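# Push utility cart through self-closing door into yellow bay

## Task

Get the utility cart past the self-closing door and leave it parked in the yellow-taped bay of the other room, with all four of its wheels within the tape and none resting on it. The case of copy paper has to be in the cart's top tray with no part of it overhanging the tray's edges. The door must be closed when you finish. Either robot or both may be used. Any robot that tips over or is left leaning counts as a failure.

## Robot and tools

Robots: two identical Hello Robot Stretch 4 units, r1 and r2. Each has an omni-wheel base, a lift on a mast and one forward-reaching telescoping arm ending in a wrist (yaw, pitch, roll) and a gripper. A robot stands about 1.6 m tall, and its base rim lies within 0.23 m of the base origin. Something may occasionally nudge a loose object.

Frames: the base frame has its origin on the floor below the base centre, x ahead, y to the left, z up, in metres. hand_pose, a point between the open fingertips, is given in this frame and may be slightly wrong. The odometry frame is the base frame as it was at scene start. base_odometry counts wheel turns only, so slip shows as travel. Heading is in rad, left positive, from -3.142 to 3.142. Each robot reports in its own frames, so only images, lidar_m and wrist_depth_mm reveal where the robots are relative to each other.

move: one action. Arguments r1 and r2 each hold that robot's own part; omit a robot to leave its commands unchanged. blocking must always be false (true or missing is refused); the call returns in about 0.5 s while motion continues. cameras lists camera names (r1_head_camera, r1_head_left_camera, r1_head_right_camera, r1_wrist_camera, the same for r2, or all); omitted means all, [] means none.
Inside a robot's part:
- base: an offset from where the base last reported itself. translate_m: metres straight ahead (negative backward), -2 to 2. strafe_m: metres sideways, left positive, -2 to 2. rotate_rad: turn in place, counter-clockwise positive, -3.2 to 3.2. Only translate_m and strafe_m may be combined (a straight diagonal run).
- joints: absolute targets by name. lift_m 0 to 1.2 m; arm_m 0 to 0.55 m; wrist_yaw_rad -1.134 to 4.276 (0 ahead, left positive, 3.14 folded back); wrist_pitch_rad -1.117 to 4.259 (0 level, 1.57 pointing down); wrist_roll_rad -1.117 to 4.259 (clockwise positive seen from behind); gripper_m -0.038 to 0.141, the fingertip gap in metres (reading may be off by up to 0.015; -0.02 or less makes the fingers press together). Out-of-range joint targets are clipped and reported; other bad values get the call refused; unknown keys make it invalid.
- pace: slow, default, fast or max. Base tops out at 0.1/0.3/0.4/0.6 m/s and 1/2/3/4 rad/s; lift 0.15/0.3/0.4/0.5 m/s; arm 0.1/0.4/0.6/0.7 m/s; wrist 1.82 rad/s always. A raised lift (over 0.2) caps base speed, down to 0.3 m/s and 1 rad/s at 1.2.
- speeds: per-joint top speed (not gripper_m), at most the max pace value.
- contact_limits: 0 to 1 for arm_m, lift_m, translate_m, strafe_m, rotate_rad, default 0.5, given only alongside that command. A base limit persists until the next action naming base. Even at 0 the arm stops only after roughly 15 to 40 N; for a gentle press, use 0 and aim 1 to 3 mm beyond contact. When lifting a load, keep lift_m's limit at 0.15 or more for 1 kg, 0.3 or more for 2 kg.
- end_of_arm: "enable_torque" alone, reviving wrist or gripper motors that shut off.
Motions in one action start together. A new move replaces only the targets it names. Any move is cut off after 14 s (time_out). Equal commands can differ in travel by up to about 3 cm per metre between robots.

wait: seconds 0 to 10, plus cameras. Returns full state; returns early once a commanded moving robot comes to rest. wait(0) shows the "earlier move" line.
stop: brakes all running motions on every robot and returns at rest; stopped parts hold and may keep pressing. It also re-brakes slack wheels; check the "stop:" line and repeat if needed.
zoom_image: camera plus region [x0, y0, x1, y1] in pixels from the top-left, at most 504 by 504, on that camera's newest image.
finished_scene: scene = current scene number. Irreversible; the goal must hold without the robots.

Results: per robot, base_status and joint_status (done, moving, off_target, contact_stop, time_out, limit_stop_at_own_body, limit_stop_at_tilt, torque_fault). The "move" line gives done or the worst status per robot. Robots not named are shown under "as last shown" with "not commanded". on_its_own reports uncommanded behaviour (slack, holding, "held at" = target). lidar_m: 12 distances in m, sector 1 ahead then counter-clockwise (4 left, 7 behind, 10 right); "-" is nothing seen or closer than 0.25 m; it sees from 0.15 m up and misses glass and thin legs. wrist_depth_mm: 7x7 grid of depths 100 to 2000 mm from top-left, "-" for unknown or under ~200 mm. base_tilt in degrees (forward, right), up to ~3 degrees bias. turned_by_wheels vs turned_by_imu differing by over ~0.1 rad in one move suggests a hit or slip. motor_effort in percent (peak in brackets); servo_current in mA. An uncommanded stop blocks the rest of that reply's move, wait and finished_scene calls.

Gripping: close to more than 0.015 below the object's width (about 0.06 below resists tugs); -0.02 or less to wrap behind a handle. Check grip by a rise in gripper servo_current.

Avoid: robots pressing or hitting each other (bases touching, gripper closing on the other's fingers) — this ends the scene. Tipping: no turns, drives or stops with over 1 kg held and arm_m above 0.2, nor hard steady pushes with a high gripper. Tilt over 6 degrees goes slack. Self-collision: gripper over the base with lift under ~0.2 (0.45 pointing down), tilted-up wrist combined with roll or right yaw, folded wrist tilted or rolled. Also avoid dropping things, slamming the door, hard hits on fixed objects and torque faults.

Each tool is called after "Request:" by a JSON object that holds its "name" and its "arguments", one argument or row to a line.

## Session

Request:
{"name": "wait", "arguments": {
  "seconds": 0
}}

Scene clock: 0.00 s.
r1.base_odometry: x=+0.000 y=+0.000 heading=+0.000
r1.turned_by_wheels: +0.000
r1.turned_by_imu: +0.000
r1.base_tilt: forward=-1.6 right=+1.3
r1.lidar_m: 1.92 2.25 3.81 1.93 0.97 0.84 0.83 0.93 0.77 0.76 0.93 1.59
r1.base_status: not commanded
r1.joint_positions: lift_m=+0.127 arm_m=+0.000 wrist_yaw_rad=+3.089 wrist_pitch_rad=+0.002 wrist_roll_rad=+0.000 gripper_m=+0.056
r1.joint_status: not commanded
r1.measured_speeds: all 0
r1.motor_effort: lift_m=+20 arm_m=-4 wheel_0=+0 wheel_1=+1 wheel_2=+1
r1.servo_current: wrist_yaw_rad=39 wrist_pitch_rad=46 wrist_roll_rad=65 gripper_m=39
r1.hand_pose: x=-0.1125 y=+0.1024 z=+0.3046 quat_wxyz=(+0.026, -0.001, +0.000, +1.000) (m; r1's base frame)
r1.wrist_depth_mm: 137 138 - - - - - / 113 139 - - - - - / 117 140 224 - - - - / 137 161 - - - - - / - - - - - - - / - - 191 - 187 - - / 842 759 750 788 788 732 768
r2.base_odometry: x=+0.000 y=+0.000 heading=+0.000
r2.turned_by_wheels: +0.000
r2.turned_by_imu: +0.000
r2.base_tilt: forward=-0.6 right=+0.1
r2.lidar_m: 2.02 1.45 1.40 1.49 2.01 2.22 2.34 3.17 1.60 3.62 2.59 2.46
r2.base_status: not commanded
r2.joint_positions: lift_m=+0.295 arm_m=+0.000 wrist_yaw_rad=+3.133 wrist_pitch_rad=+0.002 wrist_roll_rad=+0.000 gripper_m=+0.056
r2.joint_status: not commanded
r2.measured_speeds: all 0
r2.motor_effort: lift_m=+18 arm_m=-4 wheel_0=+0 wheel_1=-1 wheel_2=+0
r2.servo_current: wrist_yaw_rad=46 wrist_pitch_rad=39 wrist_roll_rad=46 gripper_m=59
r2.hand_pose: x=-0.1167 y=+0.0898 z=+0.4727 quat_wxyz=(+0.004, -0.001, +0.000, +1.000) (m; r2's base frame)
r2.wrist_depth_mm: - 140 - - - - - / - 126 150 - - - - / - 130 185 - - - - / 144 143 272 - - - - / 229 - - - - - - / 226 1576 196 1576 190 1618 1464 / 226 1060 1138 - - 1025 1060
pictures: r1_head_camera, r1_head_left_camera, r1_head_right_camera, r1_wrist_camera, r2_head_camera, r2_head_left_camera, r2_head_right_camera, r2_wrist_camera
Images, in order (width x height): r1_head_camera 420x560, r1_head_left_camera 420x672, r1_head_right_camera 420x672, r1_wrist_camera 616x392, r2_head_camera 420x560, r2_head_left_camera 420x672, r2_head_right_camera 420x672, r2_wrist_camera 616x392.

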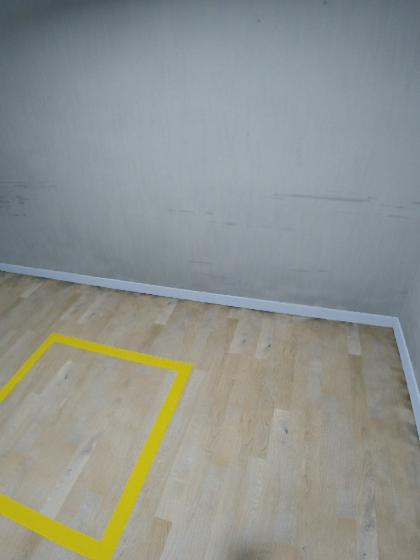

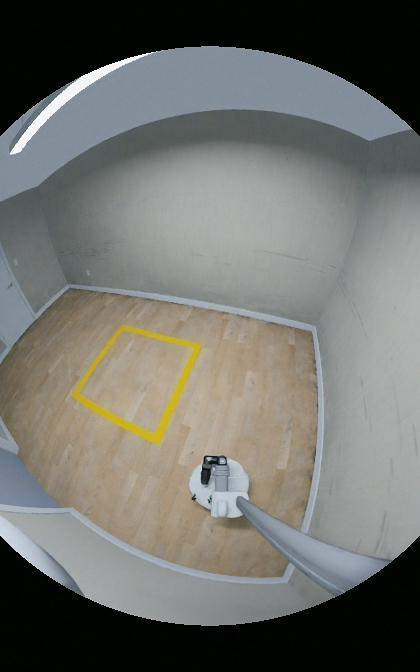

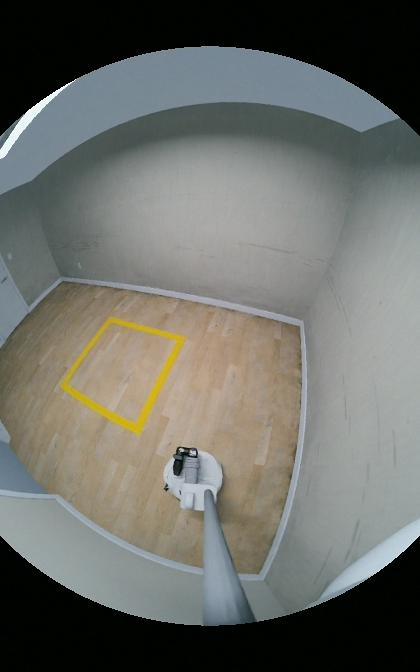

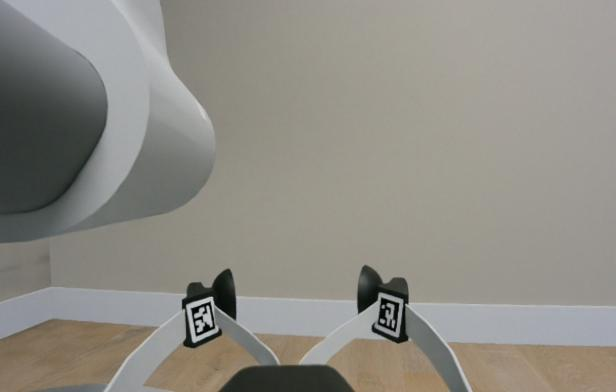

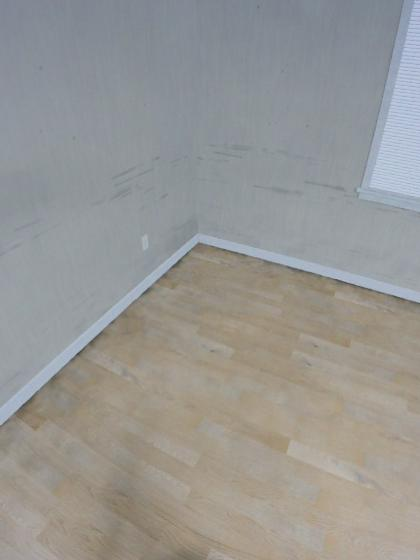

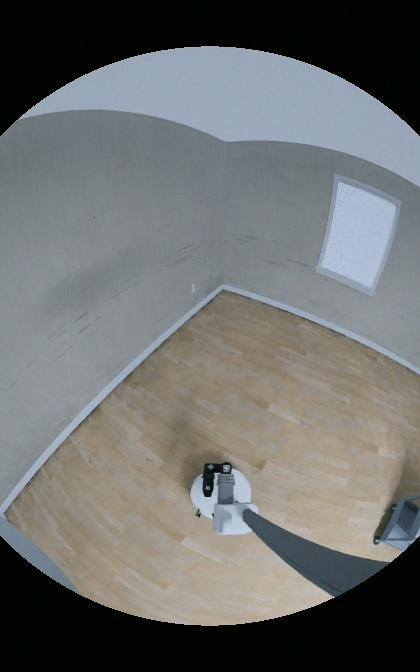

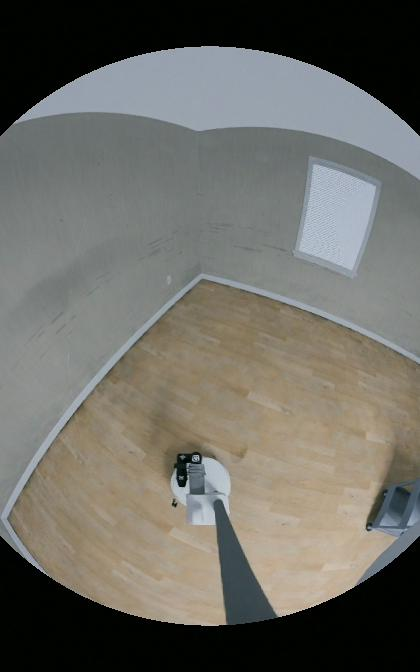

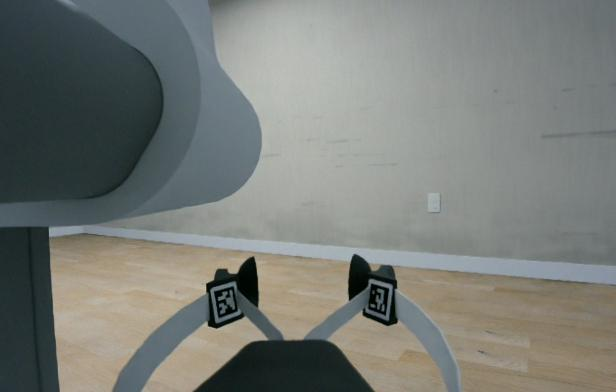

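Request:
{"name": "move", "arguments": {
  "blocking": false,
  "r1": {"base":{"rotate_rad":1.2}},
  "r2": {"base":{"rotate_rad":-1.4}},
  "cameras": []
}}

Request:
{"name": "wait", "arguments": {
  "seconds": 3,
  "cameras": []
}}

Request:
{"name": "wait", "arguments": {
  "seconds": 1,
  "cameras": ["r1_head_camera","r1_head_left_camera","r2_head_camera","r2_head_left_camera","r2_head_right_camera"]
}}

Scene clock: 4.63 s.
move: r1 moving; r2 moving
r1.base_odometry: x=+0.000 y=+0.000 heading=+0.252
r1.turned_by_wheels: +0.252
r1.turned_by_imu: +0.252
r1.base_tilt: forward=-1.6 right=+1.2
r1.lidar_m: 2.00 2.69 3.69 1.26 0.88 0.84 0.87 0.81 0.77 0.81 1.08 1.93
r1.base_status: rotate_rad moving
r1.joint_positions: lift_m=+0.127 arm_m=+0.000 wrist_yaw_rad=+3.089 wrist_pitch_rad=+0.002 wrist_roll_rad=+0.000 gripper_m=+0.056
r1.joint_status: not commanded
r1.measured_speeds: translate_m=-0.001 strafe_m=-0.001 rotate_rad=+0.980 lift_m=+0.000 arm_m=+0.000 wrist_yaw_rad=+0.000 wrist_pitch_rad=+0.000 wrist_roll_rad=+0.000
r1.motor_effort: lift_m=+20(20) arm_m=-4(4) wheel_0=-8(10) wheel_1=-6(10) wheel_2=-7(8)
r1.servo_current: wrist_yaw_rad=52(52) wrist_pitch_rad=39(52) wrist_roll_rad=39(59) gripper_m=39(46)
r1.hand_pose: x=-0.1125 y=+0.1024 z=+0.3046 quat_wxyz=(+0.026, -0.001, +0.000, +1.000) (m; r1's base frame)
r1.wrist_depth_mm: 136 139 - - - - - / 113 139 - - - - - / 114 139 225 - - - - / 137 160 - - - - - / - - - - - - - / - 1060 190 - 187 - - / 798 750 759 820 741 691 732
r2.base_odometry: x=+0.000 y=+0.000 heading=-0.252
r2.turned_by_wheels: -0.252
r2.turned_by_imu: -0.244
r2.base_tilt: forward=-0.7 right=+0.0
r2.lidar_m: 2.49 1.64 1.43 1.40 1.65 2.21 2.22 2.65 1.61 1.63 2.90 2.49
r2.base_status: rotate_rad moving
r2.joint_positions: lift_m=+0.295 arm_m=+0.000 wrist_yaw_rad=+3.133 wrist_pitch_rad=+0.002 wrist_roll_rad=+0.000 gripper_m=+0.056
r2.joint_status: not commanded
r2.measured_speeds: translate_m=+0.000 strafe_m=+0.000 rotate_rad=-0.974 lift_m=+0.000 arm_m=+0.000 wrist_yaw_rad=+0.000 wrist_pitch_rad=+0.000 wrist_roll_rad=+0.000
r2.motor_effort: lift_m=+18(18) arm_m=-4(4) wheel_0=+9(11) wheel_1=+6(11) wheel_2=+9(10)
r2.servo_current: wrist_yaw_rad=46(52) wrist_pitch_rad=46(46) wrist_roll_rad=39(52) gripper_m=52(52)
r2.hand_pose: x=-0.1167 y=+0.0898 z=+0.4727 quat_wxyz=(+0.004, -0.001, +0.000, +1.000) (m; r2's base frame)
r2.wrist_depth_mm: - 141 - - - - - / - 126 150 - - - - / - 130 184 - - - - / 144 143 273 - - - - / 229 - - - - - - / 227 1576 196 1537 190 1618 1464 / 226 1078 1138 - - 1042 1060
pictures: none
No camera images: "cameras" was empty.

Scene clock: 5.97 s.
earlier move: r1 done; r2 moving
r1.base_odometry: x=+0.000 y=+0.000 heading=+1.200
r1.turned_by_wheels: +0.948
r1.turned_by_imu: +0.953
r1.base_tilt: forward=-1.6 right=+1.3
r1.lidar_m: 3.93 1.53 0.89 0.83 0.84 0.83 0.78 0.80 1.01 1.91 1.95 2.48
r1.base_status: done
r1.joint_positions: lift_m=+0.127 arm_m=+0.000 wrist_yaw_rad=+3.089 wrist_pitch_rad=+0.002 wrist_roll_rad=+0.000 gripper_m=+0.056
r1.joint_status: not commanded
r1.measured_speeds: all 0
r1.motor_effort: lift_m=+20(20) arm_m=-4(4) wheel_0=-2(10) wheel_1=-2(10) wheel_2=+0(8)
r1.servo_current: wrist_yaw_rad=46(65) wrist_pitch_rad=39(52) wrist_roll_rad=46(65) gripper_m=33(46)
r1.hand_pose: x=-0.1125 y=+0.1024 z=+0.3046 quat_wxyz=(+0.026, -0.001, +0.000, +1.000) (m; r1's base frame)
r1.wrist_depth_mm: 136 139 - - - - - / 113 139 - - - - - / 118 140 229 - - - - / 137 162 - - - - - / - - - - - - - / - - 190 - 187 - - / 778 163 750 798 798 768 778
r2.base_odometry: x=+0.000 y=+0.000 heading=-1.399
r2.turned_by_wheels: -1.148
r2.turned_by_imu: -1.117
r2.base_tilt: forward=-0.7 right=+0.1
r2.lidar_m: 3.05 2.46 2.50 1.77 1.41 1.40 1.56 2.25 2.22 2.50 2.03 1.59
r2.base_status: rotate_rad moving
r2.joint_positions: lift_m=+0.295 arm_m=+0.000 wrist_yaw_rad=+3.133 wrist_pitch_rad=+0.002 wrist_roll_rad=+0.000 gripper_m=+0.056
r2.joint_status: not commanded
r2.measured_speeds: all 0
r2.motor_effort: lift_m=+18(18) arm_m=-4(4) wheel_0=+1(12) wheel_1=+3(11) wheel_2=+5(11)
r2.servo_current: wrist_yaw_rad=39(59) wrist_pitch_rad=33(46) wrist_roll_rad=59(59) gripper_m=52(59)
r2.hand_pose: x=-0.1167 y=+0.0898 z=+0.4727 quat_wxyz=(+0.004, -0.001, +0.000, +1.000) (m; r2's base frame)
r2.wrist_depth_mm: - 140 - - - - - / - 126 151 - - - - / - 129 185 - - - - / 144 143 264 - - - - / 229 - - - - - - / 228 1576 196 1430 190 - - / 226 1078 1138 - - 1042 1008
wait: 1.33 of 3 s (r1 has come to rest)
pictures: none
No camera images: "cameras" was empty.

Scene clock: 6.10 s.
earlier move: r2 done
r1.base_odometry: x=+0.000 y=+0.000 heading=+1.200
r1.turned_by_wheels: +0.000
r1.turned_by_imu: +0.000
r1.base_tilt: forward=-1.6 right=+1.3
r1.lidar_m: 3.90 1.54 0.92 0.84 0.86 0.85 0.76 0.78 1.01 1.92 1.94 2.48
r1.base_status: done
r1.joint_positions: lift_m=+0.127 arm_m=+0.000 wrist_yaw_rad=+3.089 wrist_pitch_rad=+0.002 wrist_roll_rad=+0.000 gripper_m=+0.056
r1.joint_status: not commanded
r1.measured_speeds: all 0
r1.motor_effort: lift_m=+20(20) arm_m=-4(4) wheel_0=-2(10) wheel_1=-2(10) wheel_2=+0(8)
r1.servo_current: wrist_yaw_rad=52(65) wrist_pitch_rad=46(52) wrist_roll_rad=39(65) gripper_m=39(46)
r1.hand_pose: x=-0.1125 y=+0.1024 z=+0.3046 quat_wxyz=(+0.026, -0.001, +0.000, +1.000) (m; r1's base frame)
r1.wrist_depth_mm: 136 139 - - - - - / 114 139 - - - - - / 118 139 229 - - - - / 137 162 - - - - - / - - - - - - - / - - 190 - 186 - - / 798 163 750 809 798 768 778
r2.base_odometry: x=+0.000 y=+0.000 heading=-1.399
r2.turned_by_wheels: +0.000
r2.turned_by_imu: +0.000
r2.base_tilt: forward=-0.7 right=+0.1
r2.lidar_m: 3.06 2.49 2.51 1.77 1.43 1.41 1.55 2.25 2.21 2.47 2.01 1.61
r2.base_status: done
r2.joint_positions: lift_m=+0.295 arm_m=+0.000 wrist_yaw_rad=+3.133 wrist_pitch_rad=+0.002 wrist_roll_rad=+0.000 gripper_m=+0.056
r2.joint_status: not commanded
r2.measured_speeds: all 0
r2.motor_effort: lift_m=+18(18) arm_m=-3(4) wheel_0=+2(12) wheel_1=+4(11) wheel_2=+5(11)
r2.servo_current: wrist_yaw_rad=39(59) wrist_pitch_rad=39(46) wrist_roll_rad=46(59) gripper_m=46(59)
r2.hand_pose: x=-0.1167 y=+0.0898 z=+0.4727 quat_wxyz=(+0.004, -0.001, +0.000, +1.000) (m; r2's base frame)
r2.wrist_depth_mm: - 141 - - - - - / - 126 151 - - - - / - 129 185 - - - - / 144 143 265 - - - - / 229 - - - - - - / 228 1618 196 1397 190 - - / 226 1060 1138 - - 1025 1025
wait: 0.13 of 1 s (r2 has come to rest)
pictures: r1_head_camera, r1_head_left_camera, r2_head_camera, r2_head_left_camera, r2_head_right_camera
Images, in order (width x height): r1_head_camera 420x560, r1_head_left_camera 420x672, r2_head_camera 420x560, r2_head_left_camera 420x672, r2_head_right_camera 420x672.

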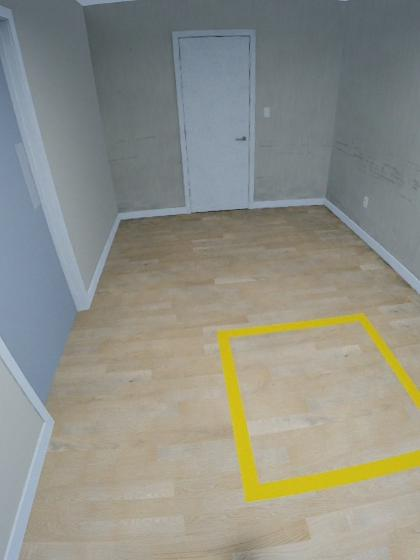

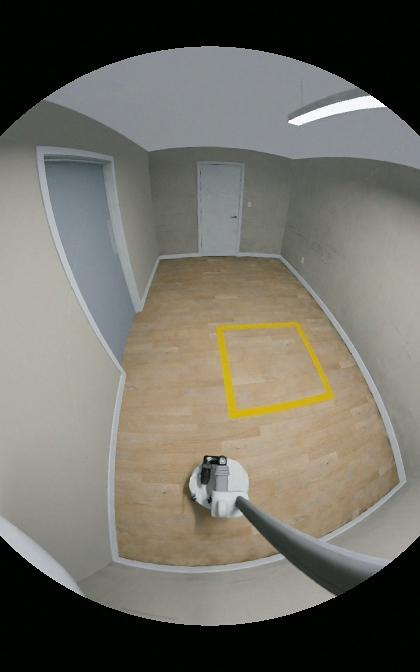

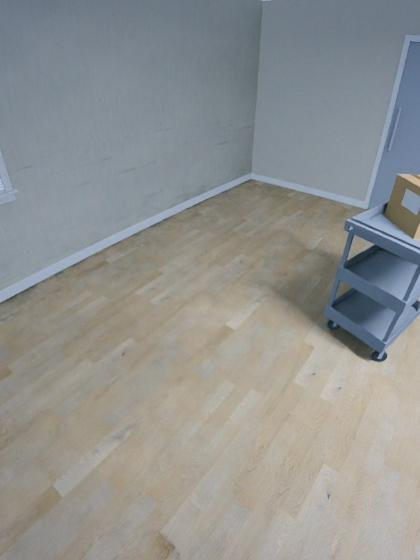

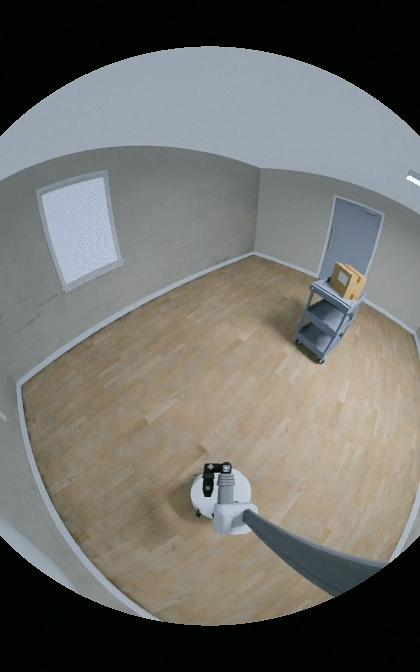

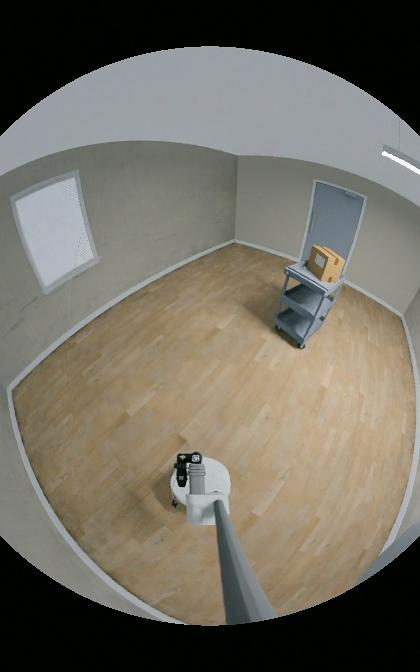

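Request:
{"name": "zoom_image", "arguments": {
  "camera": "r2_head_camera",
  "region": [300, 20, 420, 380]
}}

Request:
{"name": "zoom_image", "arguments": {
  "camera": "r2_head_left_camera",
  "region": [250, 170, 420, 380]
}}

Request:
{"name": "zoom_image", "arguments": {
  "camera": "r1_head_left_camera",
  "region": [20, 130, 170, 400]
}}

Request:
{"name": "move", "arguments": {
  "blocking": false,
  "r1": {"base":{"rotate_rad":0.6}},
  "r2": {"base":{"rotate_rad":-0.5}},
  "cameras": []
}}

Request:
{"name": "wait", "arguments": {
  "seconds": 2,
  "cameras": ["r1_head_camera","r1_head_left_camera","r2_head_camera","r2_head_left_camera"]
}}

Scaled by 1.400 from the camera's 420x560 image, which has a finer 1200x1600 frame.

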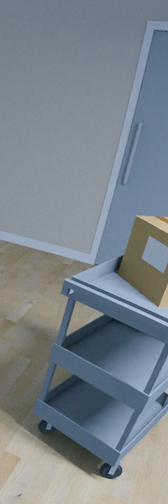

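Scaled by 2.400 from the camera's 420x672 image, which has a finer 600x960 frame.

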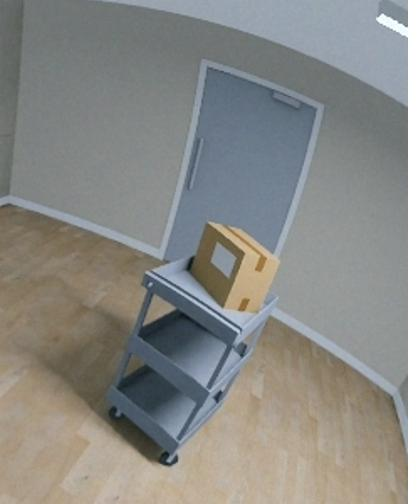

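Scaled by 1.867 from the camera's 420x672 image, which has a finer 600x960 frame.

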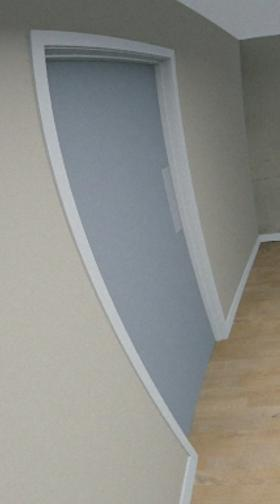

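Scene clock: 13.60 s.
move: r1 moving; r2 moving
r1.base_odometry: x=+0.000 y=+0.000 heading=+1.452
r1.turned_by_wheels: +0.252
r1.turned_by_imu: +0.253
r1.base_tilt: forward=-1.6 right=+1.3
r1.lidar_m: 2.27 1.08 0.86 0.83 0.93 0.78 0.76 0.85 1.30 1.94 2.10 3.20
r1.base_status: rotate_rad moving
r1.joint_positions: lift_m=+0.127 arm_m=+0.000 wrist_yaw_rad=+3.089 wrist_pitch_rad=+0.002 wrist_roll_rad=+0.000 gripper_m=+0.056
r1.joint_status: not commanded
r1.measured_speeds: translate_m=-0.001 strafe_m=-0.001 rotate_rad=+0.981 lift_m=+0.000 arm_m=+0.000 wrist_yaw_rad=+0.000 wrist_pitch_rad=+0.000 wrist_roll_rad=+0.000
r1.motor_effort: lift_m=+20(20) arm_m=-4(4) wheel_0=-9(9) wheel_1=-6(7) wheel_2=-6(8)
r1.servo_current: wrist_yaw_rad=59(59) wrist_pitch_rad=46(46) wrist_roll_rad=46(65) gripper_m=39(52)
r1.hand_pose: x=-0.1125 y=+0.1024 z=+0.3046 quat_wxyz=(+0.026, -0.001, +0.000, +1.000) (m; r1's base frame)
r1.wrist_depth_mm: 136 138 - - - - - / 113 139 - - - - - / 118 140 229 - - - - / 137 162 - - - - - / - - - - - - - / - - 190 - 187 - - / 778 707 750 143 741 778 820
r2.base_odometry: x=+0.000 y=+0.000 heading=-1.651
r2.turned_by_wheels: -0.252
r2.turned_by_imu: -0.244
r2.base_tilt: forward=-0.7 right=+0.0
r2.lidar_m: 1.78 2.71 2.48 2.22 1.50 1.41 1.45 1.88 2.23 2.29 2.95 1.61
r2.base_status: rotate_rad moving
r2.joint_positions: lift_m=+0.295 arm_m=+0.000 wrist_yaw_rad=+3.133 wrist_pitch_rad=+0.002 wrist_roll_rad=+0.000 gripper_m=+0.056
r2.joint_status: not commanded
r2.measured_speeds: translate_m=-0.001 strafe_m=+0.000 rotate_rad=-0.976 lift_m=+0.000 arm_m=+0.000 wrist_yaw_rad=+0.000 wrist_pitch_rad=+0.000 wrist_roll_rad=+0.000
r2.motor_effort: lift_m=+18(18) arm_m=-4(4) wheel_0=+2(9) wheel_1=+10(10) wheel_2=+10(11)
r2.servo_current: wrist_yaw_rad=39(65) wrist_pitch_rad=39(46) wrist_roll_rad=39(52) gripper_m=46(52)
r2.hand_pose: x=-0.1167 y=+0.0898 z=+0.4727 quat_wxyz=(+0.004, -0.001, +0.000, +1.000) (m; r2's base frame)
r2.wrist_depth_mm: - 141 - - - - - / - 126 142 - - - - / - 130 183 - - - - / 144 144 226 - - - - / 229 - - - - - - / 228 1576 196 1366 190 - - / 226 1078 1160 - - 1025 1060
pictures: none
No camera images: "cameras" was empty.

Scene clock: 14.40 s.
earlier move: r1 moving; r2 done
r1.base_odometry: x=+0.000 y=+0.000 heading=+1.800
r1.turned_by_wheels: +0.348
r1.turned_by_imu: +0.350
r1.base_tilt: forward=-1.6 right=+1.3
r1.lidar_m: 1.29 0.89 0.83 0.88 0.81 0.76 0.76 1.06 1.94 2.00 2.64 3.91
r1.base_status: rotate_rad moving
r1.joint_positions: lift_m=+0.127 arm_m=+0.000 wrist_yaw_rad=+3.089 wrist_pitch_rad=+0.002 wrist_roll_rad=+0.000 gripper_m=+0.056
r1.joint_status: not commanded
r1.measured_speeds: all 0
r1.motor_effort: lift_m=+20(20) arm_m=-4(4) wheel_0=-2(9) wheel_1=+0(7) wheel_2=+0(8)
r1.servo_current: wrist_yaw_rad=46(72) wrist_pitch_rad=46(46) wrist_roll_rad=65(65) gripper_m=46(52)
r1.hand_pose: x=-0.1125 y=+0.1024 z=+0.3046 quat_wxyz=(+0.026, -0.001, +0.000, +1.000) (m; r1's base frame)
r1.wrist_depth_mm: 136 139 - - - - - / 113 139 - - - - - / 118 140 229 - - - - / 137 161 - - - - - / - - - - - - - / 1098 1098 190 - 187 - - / 842 759 750 153 732 - -
r2.base_odometry: x=+0.000 y=+0.000 heading=-1.898
r2.turned_by_wheels: -0.247
r2.turned_by_imu: -0.241
r2.base_tilt: forward=-0.7 right=+0.1
r2.lidar_m: 1.61 3.03 2.49 2.51 1.69 1.42 1.38 1.59 2.22 2.22 2.52 1.80
r2.base_status: done
r2.joint_positions: lift_m=+0.295 arm_m=+0.000 wrist_yaw_rad=+3.133 wrist_pitch_rad=+0.002 wrist_roll_rad=+0.000 gripper_m=+0.056
r2.joint_status: not commanded
r2.measured_speeds: all 0
r2.motor_effort: lift_m=+18(18) arm_m=-4(4) wheel_0=+4(9) wheel_1=+2(10) wheel_2=+4(11)
r2.servo_current: wrist_yaw_rad=52(65) wrist_pitch_rad=46(46) wrist_roll_rad=46(59) gripper_m=46(52)
r2.hand_pose: x=-0.1167 y=+0.0898 z=+0.4727 quat_wxyz=(+0.004, -0.001, +0.000, +1.000) (m; r2's base frame)
r2.wrist_depth_mm: - 140 - - - - - / - 126 142 - - - - / - 129 185 - - - - / 144 143 208 - - - - / 220 - - - - - - / 226 1430 192 170 190 - - / 226 1078 1160 - - 1025 1060
wait: 0.80 of 2 s (r2 has come to rest)
pictures: r1_head_camera, r1_head_left_camera, r2_head_camera, r2_head_left_camera
Images, in order (width x height): r1_head_camera 420x560, r1_head_left_camera 420x672, r2_head_camera 420x560, r2_head_left_camera 420x672.

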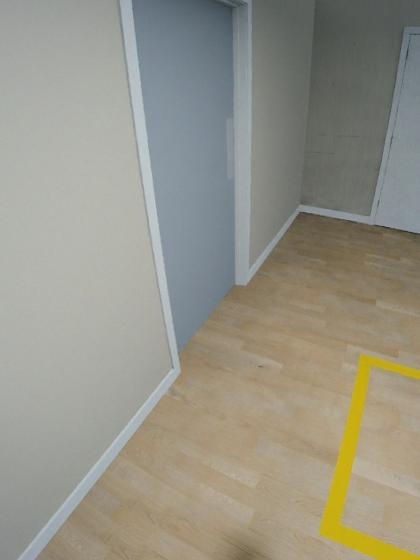

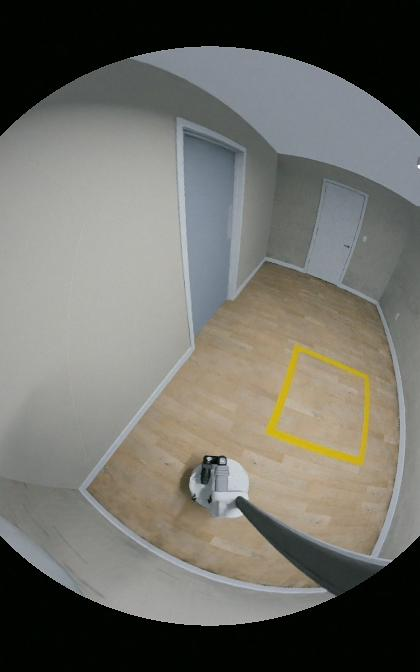

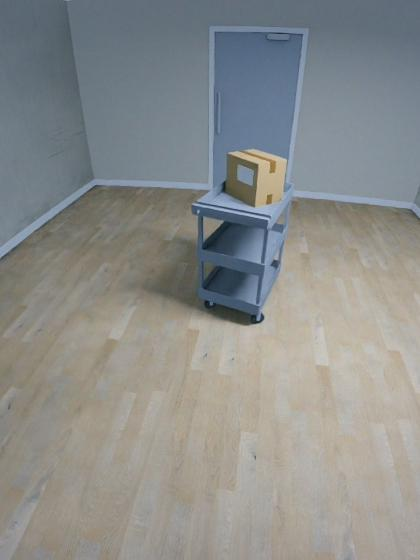

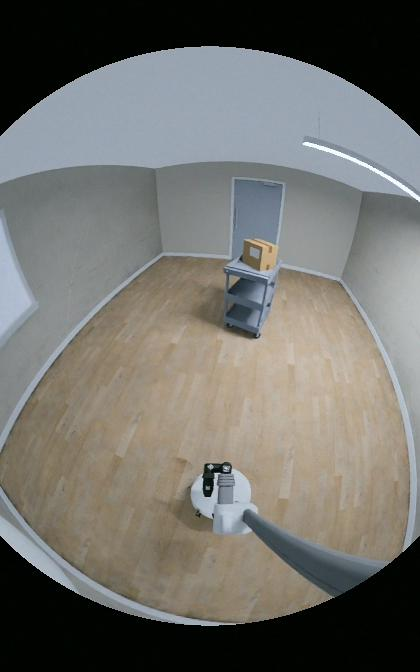

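Request:
{"name": "move", "arguments": {
  "blocking": false,
  "r1": {"base":{"rotate_rad":1.03},"joints":{"lift_m":0.7}},
  "r2": {"base":{"translate_m":1.3,"strafe_m":-0.9},"joints":{"lift_m":0.8}},
  "cameras": []
}}

Request:
{"name": "wait", "arguments": {
  "seconds": 2,
  "cameras": []
}}

Request:
{"name": "wait", "arguments": {
  "seconds": 5,
  "cameras": ["r1_head_camera","r1_head_left_camera","r2_head_camera","r2_head_left_camera"]
}}

Scene clock: 50.20 s.
earlier move: r1 done
move: r1 moving; r2 moving
r1.base_odometry: x=+0.000 y=+0.000 heading=+2.052
r1.turned_by_wheels: +0.252
r1.turned_by_imu: +0.253
r1.base_tilt: forward=-1.6 right=+1.3
r1.lidar_m: 1.04 0.84 0.83 0.92 0.77 0.76 0.87 1.47 1.95 2.19 3.54 2.17
r1.base_status: rotate_rad moving
r1.joint_positions: lift_m=+0.164 arm_m=+0.000 wrist_yaw_rad=+3.089 wrist_pitch_rad=+0.002 wrist_roll_rad=+0.000 gripper_m=+0.056
r1.joint_status: lift_m moving
r1.measured_speeds: translate_m=-0.001 strafe_m=-0.001 rotate_rad=+0.981 lift_m=+0.146 arm_m=+0.000 wrist_yaw_rad=+0.000 wrist_pitch_rad=+0.000 wrist_roll_rad=+0.000
r1.motor_effort: lift_m=+27(27) arm_m=-4(4) wheel_0=-8(9) wheel_1=-5(8) wheel_2=-7(7)
r1.servo_current: wrist_yaw_rad=52(59) wrist_pitch_rad=52(52) wrist_roll_rad=39(65) gripper_m=46(46)
r1.hand_pose: x=-0.1125 y=+0.1024 z=+0.3421 quat_wxyz=(+0.026, -0.001, +0.000, +1.000) (m; r1's base frame)
r1.wrist_depth_mm: 136 139 - - - - - / 113 139 - - - - - / 118 139 230 - - - - / 137 162 - - - - - / - - - - - - - / 1281 1281 190 - 187 - - / 931 820 831 153 768 - -
r2.base_odometry: x=-0.028 y=-0.021 heading=-1.899
r2.turned_by_wheels: +0.000
r2.turned_by_imu: +0.000
r2.base_tilt: forward=-0.7 right=+0.0
r2.lidar_m: 1.59 3.03 2.51 2.47 1.75 1.45 1.45 1.62 2.23 2.21 2.48 1.80
r2.base_status: translate_m moving; strafe_m moving
r2.joint_positions: lift_m=+0.333 arm_m=+0.000 wrist_yaw_rad=+3.133 wrist_pitch_rad=+0.002 wrist_roll_rad=+0.000 gripper_m=+0.056
r2.joint_status: lift_m moving
r2.measured_speeds: translate_m=+0.111 strafe_m=-0.076 rotate_rad=+0.000 lift_m=+0.146 arm_m=+0.000 wrist_yaw_rad=+0.000 wrist_pitch_rad=+0.000 wrist_roll_rad=+0.000
r2.motor_effort: lift_m=+22(24) arm_m=-4(4) wheel_0=+11(13) wheel_1=-6(7) wheel_2=-11(12)
r2.servo_current: wrist_yaw_rad=39(52) wrist_pitch_rad=39(46) wrist_roll_rad=46(65) gripper_m=52(52)
r2.hand_pose: x=-0.1167 y=+0.0898 z=+0.5104 quat_wxyz=(+0.004, -0.001, +0.000, +1.000) (m; r2's base frame)
r2.wrist_depth_mm: - 140 - - - - - / - 126 142 - - - - / - 129 185 - - - - / 144 143 207 - - - - / 220 - - - - - - / 220 1537 192 171 191 - - / 227 1138 1205 - - 1098 1118
pictures: none
No camera images: "cameras" was empty.

Scene clock: 52.20 s.
earlier move: r1 moving; r2 moving
r1.base_odometry: x=+0.000 y=+0.000 heading=+2.829
r1.turned_by_wheels: +0.777
r1.turned_by_imu: +0.782
r1.base_tilt: forward=-1.6 right=+1.3
r1.lidar_m: 0.83 0.86 0.81 0.77 0.79 1.05 1.92 2.00 2.60 3.92 1.30 0.91
r1.base_status: done
r1.joint_positions: lift_m=+0.675 arm_m=+0.000 wrist_yaw_rad=+3.089 wrist_pitch_rad=+0.002 wrist_roll_rad=+0.000 gripper_m=+0.056
r1.joint_status: lift_m moving
r1.measured_speeds: translate_m=+0.000 strafe_m=+0.000 rotate_rad=+0.000 lift_m=+0.127 arm_m=+0.000 wrist_yaw_rad=+0.000 wrist_pitch_rad=+0.000 wrist_roll_rad=+0.000
r1.motor_effort: lift_m=+25(29) arm_m=-4(4) wheel_0=-2(9) wheel_1=-2(9) wheel_2=-2(8)
r1.servo_current: wrist_yaw_rad=39(65) wrist_pitch_rad=39(52) wrist_roll_rad=65(78) gripper_m=39(52)
r1.hand_pose: x=-0.1125 y=+0.1024 z=+0.8523 quat_wxyz=(+0.026, -0.001, +0.000, +1.000) (m; r1's base frame)
r1.wrist_depth_mm: 136 138 - - - - - / 113 139 - - - - - / 117 139 270 - - - - / 137 161 - - - - - / - - - - - - - / - - 194 - 188 - - / - 152 1921 153 1808 - -
r2.base_odometry: x=-0.473 y=-0.350 heading=-1.899
r2.turned_by_wheels: +0.000
r2.turned_by_imu: +0.001
r2.base_tilt: forward=-0.7 right=+0.0
r2.lidar_m: 1.06 3.30 2.74 2.70 2.38 1.98 1.95 2.20 2.02 2.00 2.28 3.70
r2.base_status: translate_m moving; strafe_m moving
r2.joint_positions: lift_m=+0.795 arm_m=+0.000 wrist_yaw_rad=+3.133 wrist_pitch_rad=+0.002 wrist_roll_rad=+0.000 gripper_m=+0.056
r2.joint_status: lift_m moving
r2.measured_speeds: translate_m=+0.246 strafe_m=-0.171 rotate_rad=+0.001 lift_m=+0.059 arm_m=+0.000 wrist_yaw_rad=+0.000 wrist_pitch_rad=+0.000 wrist_roll_rad=+0.000
r2.motor_effort: lift_m=+23(25) arm_m=-4(4) wheel_0=+10(13) wheel_1=-5(7) wheel_2=-7(14)
r2.servo_current: wrist_yaw_rad=46(59) wrist_pitch_rad=46(46) wrist_roll_rad=46(65) gripper_m=46(59)
r2.hand_pose: x=-0.1167 y=+0.0898 z=+0.9726 quat_wxyz=(+0.004, -0.001, +0.000, +1.000) (m; r2's base frame)
r2.wrist_depth_mm: - 140 - - - - - / - 126 150 - - - - / - 129 184 - - - - / 144 143 273 - - - - / 229 - - - - - - / 227 - 196 - 190 - - / 225 - - - - - -
wait: 2.00 s; no rest
pictures: none
No camera images: "cameras" was empty.

Scene clock: 52.90 s.
earlier move: r1 done; r2 moving
r1.base_odometry: x=+0.000 y=+0.000 heading=+2.829
r1.turned_by_wheels: +0.000
r1.turned_by_imu: +0.000
r1.base_tilt: forward=-1.6 right=+1.2
r1.lidar_m: 0.84 0.88 0.83 0.77 0.80 1.05 1.92 2.00 2.57 3.91 1.31 0.90
r1.base_status: done
r1.joint_positions: lift_m=+0.699 arm_m=+0.000 wrist_yaw_rad=+3.089 wrist_pitch_rad=+0.002 wrist_roll_rad=+0.000 gripper_m=+0.056
r1.joint_status: all done
r1.measured_speeds: all 0
r1.motor_effort: lift_m=+25(29) arm_m=-4(4) wheel_0=-2(9) wheel_1=-1(9) wheel_2=-2(8)
r1.servo_current: wrist_yaw_rad=52(72) wrist_pitch_rad=39(52) wrist_roll_rad=59(78) gripper_m=39(52)
r1.hand_pose: x=-0.1125 y=+0.1024 z=+0.8771 quat_wxyz=(+0.026, -0.001, +0.000, +1.000) (m; r1's base frame)
r1.wrist_depth_mm: 136 139 - - - - - / 113 139 - - - - - / 117 140 271 - - - - / 137 161 - - - - - / - - - - - - - / - - 193 - 188 - - / - 151 1921 153 182 - -
r2.base_odometry: x=-0.641 y=-0.475 heading=-1.899
r2.turned_by_wheels: +0.000
r2.turned_by_imu: +0.000
r2.base_tilt: forward=-0.7 right=+0.1
r2.lidar_m: 0.91 1.05 2.84 2.81 2.61 2.15 2.15 2.31 1.92 1.92 2.17 3.59
r2.base_status: translate_m moving; strafe_m moving
r2.joint_positions: lift_m=+0.800 arm_m=+0.000 wrist_yaw_rad=+3.133 wrist_pitch_rad=+0.002 wrist_roll_rad=+0.000 gripper_m=+0.056
r2.joint_status: all done
r2.measured_speeds: translate_m=+0.247 strafe_m=-0.171 rotate_rad=+0.000 lift_m=+0.000 arm_m=+0.000 wrist_yaw_rad=+0.000 wrist_pitch_rad=+0.000 wrist_roll_rad=+0.000
r2.motor_effort: lift_m=+21(25) arm_m=-3(4) wheel_0=+7(13) wheel_1=-5(7) wheel_2=-9(14)
r2.servo_current: wrist_yaw_rad=46(59) wrist_pitch_rad=46(46) wrist_roll_rad=39(65) gripper_m=52(59)
r2.hand_pose: x=-0.1167 y=+0.0898 z=+0.9775 quat_wxyz=(+0.004, -0.001, +0.000, +1.000) (m; r2's base frame)
r2.wrist_depth_mm: - 141 - - - - - / - 126 150 - - - - / - 129 185 - - - - / 144 144 264 - - - - / 230 - - - - - - / 227 - 196 - 192 - - / 225 - - - - - -
wait: 0.70 of 5 s (r1 has come to rest)
pictures: r1_head_camera, r1_head_left_camera, r2_head_camera, r2_head_left_camera
Images, in order (width x height): r1_head_camera 420x560, r1_head_left_camera 420x672, r2_head_camera 420x560, r2_head_left_camera 420x672.

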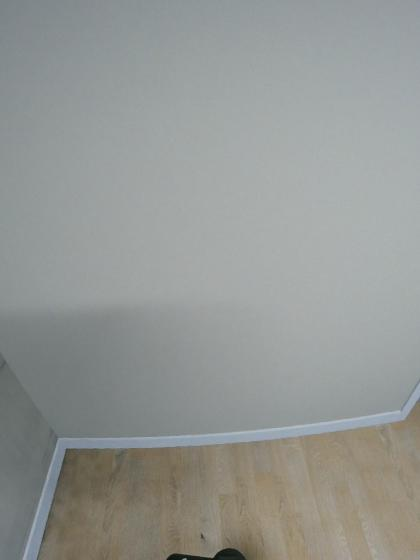

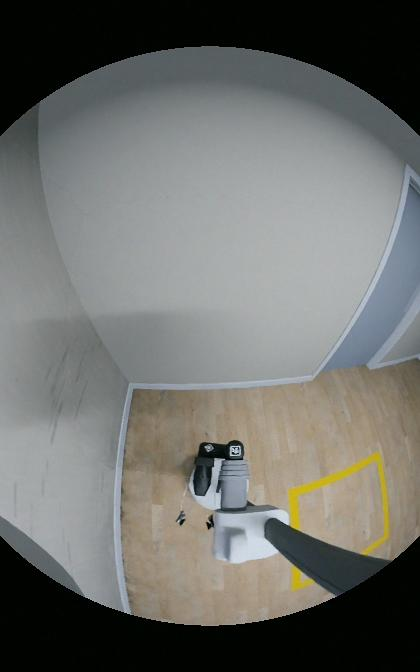

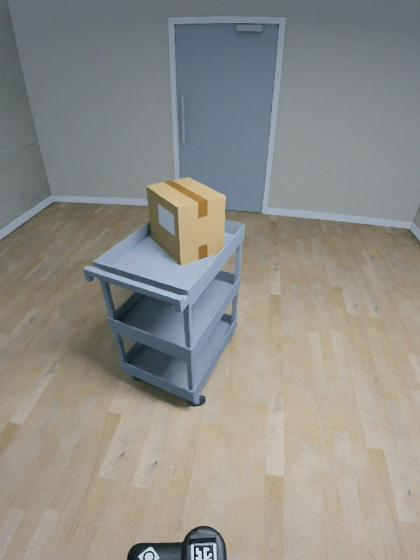

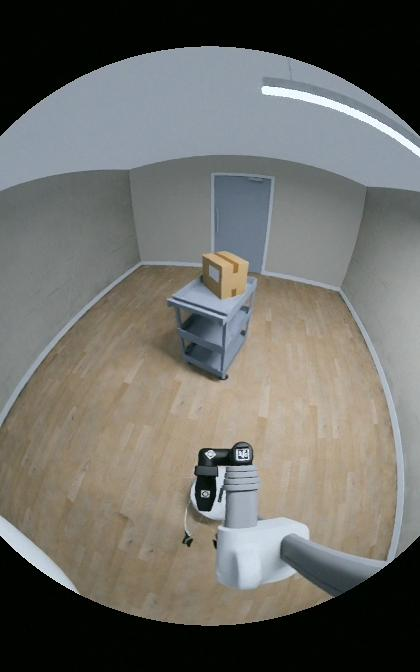

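Request:
{"name": "zoom_image", "arguments": {
  "camera": "r2_head_camera",
  "region": [70, 170, 270, 410]
}}

Request:
{"name": "move", "arguments": {
  "blocking": false,
  "r1": {"base":{"strafe_m":-1.42}},
  "cameras": ["r2_head_camera","r2_head_left_camera"]
}}

Request:
{"name": "zoom_image", "arguments": {
  "camera": "r2_head_camera",
  "region": [0, 170, 240, 420]
}}

Request:
{"name": "wait", "arguments": {
  "seconds": 6,
  "cameras": ["r1_head_camera","r1_head_left_camera"]
}}

Scaled by 2.100 from the camera's 420x560 image, which has a finer 1200x1600 frame.

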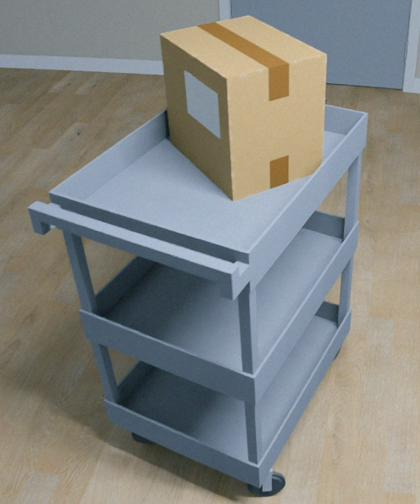

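Scene clock: 57.83 s.
earlier move: r2 done
move: r1 moving
r1.base_odometry: x=+0.011 y=+0.034 heading=+2.829
r1.turned_by_wheels: +0.000
r1.turned_by_imu: -0.001
r1.base_tilt: forward=-1.6 right=+1.2
r1.lidar_m: 0.84 0.85 0.88 0.78 0.80 1.10 1.91 1.97 2.55 3.90 1.30 0.91
r1.base_status: strafe_m moving
r1.joint_positions: lift_m=+0.699 arm_m=+0.000 wrist_yaw_rad=+3.089 wrist_pitch_rad=+0.002 wrist_roll_rad=+0.000 gripper_m=+0.056
r1.joint_status: not commanded
r1.measured_speeds: translate_m=+0.001 strafe_m=-0.140 rotate_rad=-0.004 lift_m=+0.000 arm_m=+0.000 wrist_yaw_rad=+0.000 wrist_pitch_rad=+0.000 wrist_roll_rad=+0.000
r1.motor_effort: lift_m=+25(25) arm_m=-4(4) wheel_0=+7(9) wheel_1=-6(11) wheel_2=+0(2)
r1.servo_current: wrist_yaw_rad=52(52) wrist_pitch_rad=46(46) wrist_roll_rad=52(59) gripper_m=39(39)
r1.hand_pose: x=-0.1125 y=+0.1024 z=+0.8771 quat_wxyz=(+0.026, -0.001, +0.000, +1.000) (m; r1's base frame)
r1.wrist_depth_mm: 136 139 - - - - - / 113 139 - - - - - / 118 140 273 - - - - / 137 162 - - - - - / - - - - - - - / - - 194 - 188 - - / - 151 1921 153 1921 - -
r2.base_odometry: x=-1.271 y=-0.941 heading=-1.899
r2.turned_by_wheels: +0.000
r2.turned_by_imu: +0.002
r2.base_tilt: forward=-0.7 right=+0.1
r2.lidar_m: 0.87 0.61 0.53 3.13 3.44 2.86 2.87 1.97 1.62 1.60 1.83 2.94
r2.base_status: done
r2.joint_positions: lift_m=+0.800 arm_m=+0.000 wrist_yaw_rad=+3.133 wrist_pitch_rad=+0.002 wrist_roll_rad=+0.000 gripper_m=+0.056
r2.joint_status: not commanded
r2.measured_speeds: all 0
r2.motor_effort: lift_m=+21(21) arm_m=-4(4) wheel_0=+2(2) wheel_1=-2(3) wheel_2=-4(4)
r2.servo_current: wrist_yaw_rad=52(52) wrist_pitch_rad=46(46) wrist_roll_rad=52(52) gripper_m=46(52)
r2.hand_pose: x=-0.1167 y=+0.0898 z=+0.9775 quat_wxyz=(+0.004, -0.001, +0.000, +1.000) (m; r2's base frame)
r2.wrist_depth_mm: - 140 - - - - - / - 126 151 - - - - / - 129 185 - - - - / 144 143 265 - - - - / 229 - - - - - - / 228 - 196 - 191 - - / 226 - - - - - -
pictures: r2_head_camera, r2_head_left_camera
Images, in order (width x height): r2_head_camera 420x560, r2_head_left_camera 420x672.

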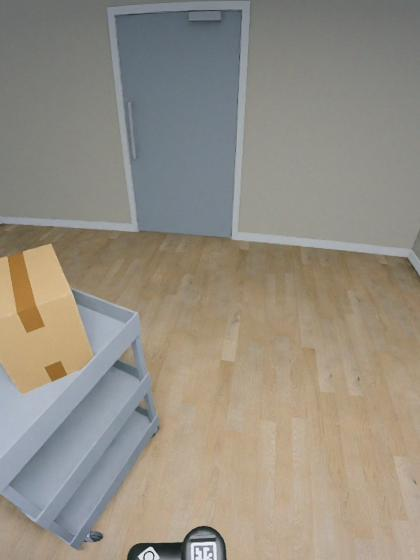

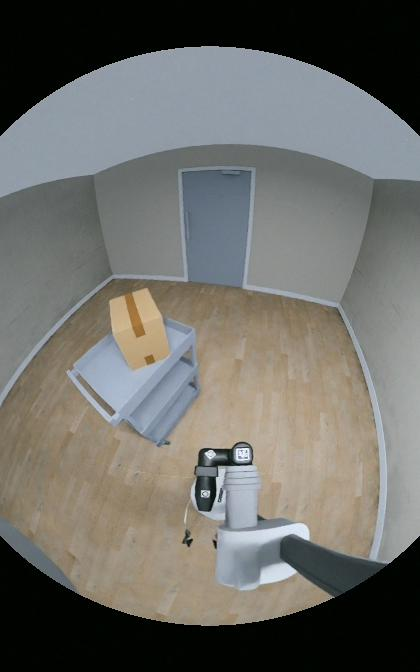

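Scaled by 2.016 from the camera's 420x560 image, which has a finer 1200x1600 frame.

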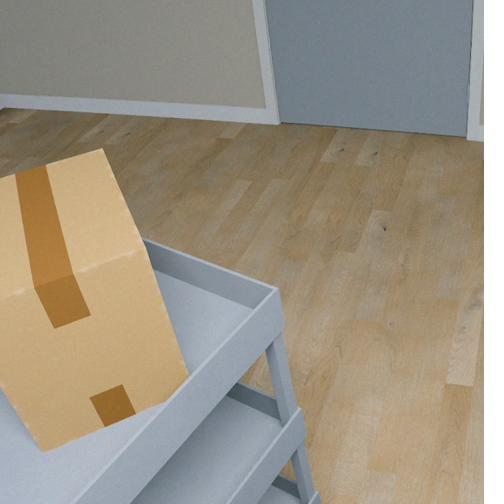

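Scene clock: 63.40 s.
earlier move: r1 done
r1.base_odometry: x=+0.436 y=+1.351 heading=+2.829
r1.turned_by_wheels: +0.000
r1.turned_by_imu: -0.010
r1.base_tilt: forward=-1.6 right=+1.3
r1.lidar_m: 1.03 1.00 1.29 2.18 2.22 1.96 1.81 1.86 2.37 2.52 1.54 1.13
r1.base_status: done
r1.joint_positions: lift_m=+0.699 arm_m=+0.000 wrist_yaw_rad=+3.089 wrist_pitch_rad=+0.002 wrist_roll_rad=+0.000 gripper_m=+0.056
r1.joint_status: not commanded
r1.measured_speeds: all 0
r1.motor_effort: lift_m=+25(25) arm_m=-4(4) wheel_0=+1(11) wheel_1=-1(11) wheel_2=-1(2)
r1.servo_current: wrist_yaw_rad=46(72) wrist_pitch_rad=39(52) wrist_roll_rad=52(72) gripper_m=39(52)
r1.hand_pose: x=-0.1125 y=+0.1024 z=+0.8771 quat_wxyz=(+0.026, -0.001, +0.000, +1.000) (m; r1's base frame)
r1.wrist_depth_mm: 137 138 - - - - - / 112 139 - - - - - / 116 139 222 - - - - / 137 160 - - - - - / - - - - - - - / - - 190 - 187 - - / - 150 182 143 - 1921 -
r2.base_odometry: x=-1.271 y=-0.941 heading=-1.899
r2.turned_by_wheels: +0.000
r2.turned_by_imu: +0.001
r2.base_tilt: forward=-0.7 right=+0.1
r2.lidar_m: 0.88 0.59 0.56 3.11 3.45 2.87 2.88 1.97 1.63 1.61 1.83 2.97
r2.base_status: done
r2.joint_positions: lift_m=+0.800 arm_m=+0.000 wrist_yaw_rad=+3.133 wrist_pitch_rad=+0.002 wrist_roll_rad=+0.000 gripper_m=+0.056
r2.joint_status: not commanded
r2.measured_speeds: all 0
r2.motor_effort: lift_m=+21(21) arm_m=-4(4) wheel_0=+1(2) wheel_1=-3(3) wheel_2=-4(4)
r2.servo_current: wrist_yaw_rad=52(59) wrist_pitch_rad=39(52) wrist_roll_rad=46(65) gripper_m=46(59)
r2.hand_pose: x=-0.1167 y=+0.0898 z=+0.9775 quat_wxyz=(+0.004, -0.001, +0.000, +1.000) (m; r2's base frame)
r2.wrist_depth_mm: - 141 - - - - - / - 126 151 - - - - / - 129 185 - - - - / 144 143 264 - - - - / 229 - - - - - - / 227 - 196 - 191 - - / 225 - - - - - -
wait: 5.57 of 6 s (r1 has come to rest)
pictures: r1_head_camera, r1_head_left_camera
Images, in order (width x height): r1_head_camera 420x560, r1_head_left_camera 420x672.

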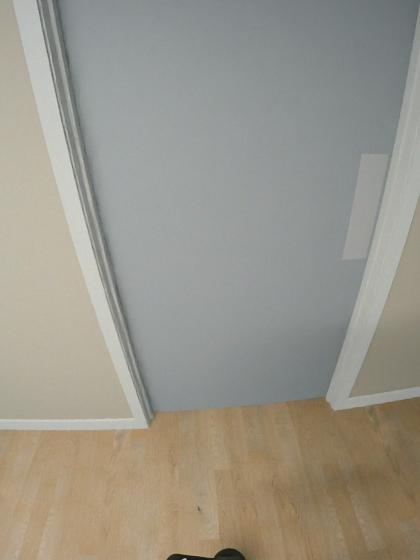

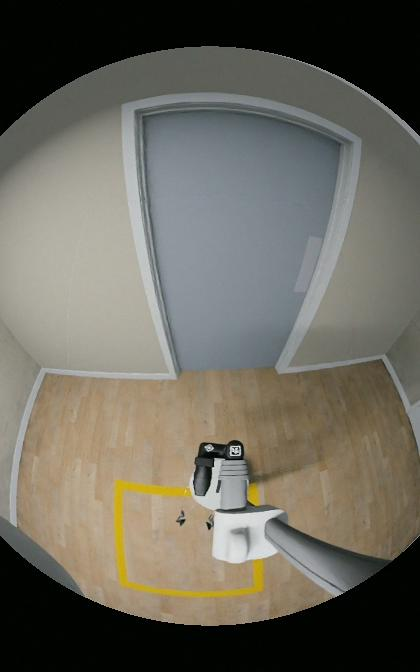

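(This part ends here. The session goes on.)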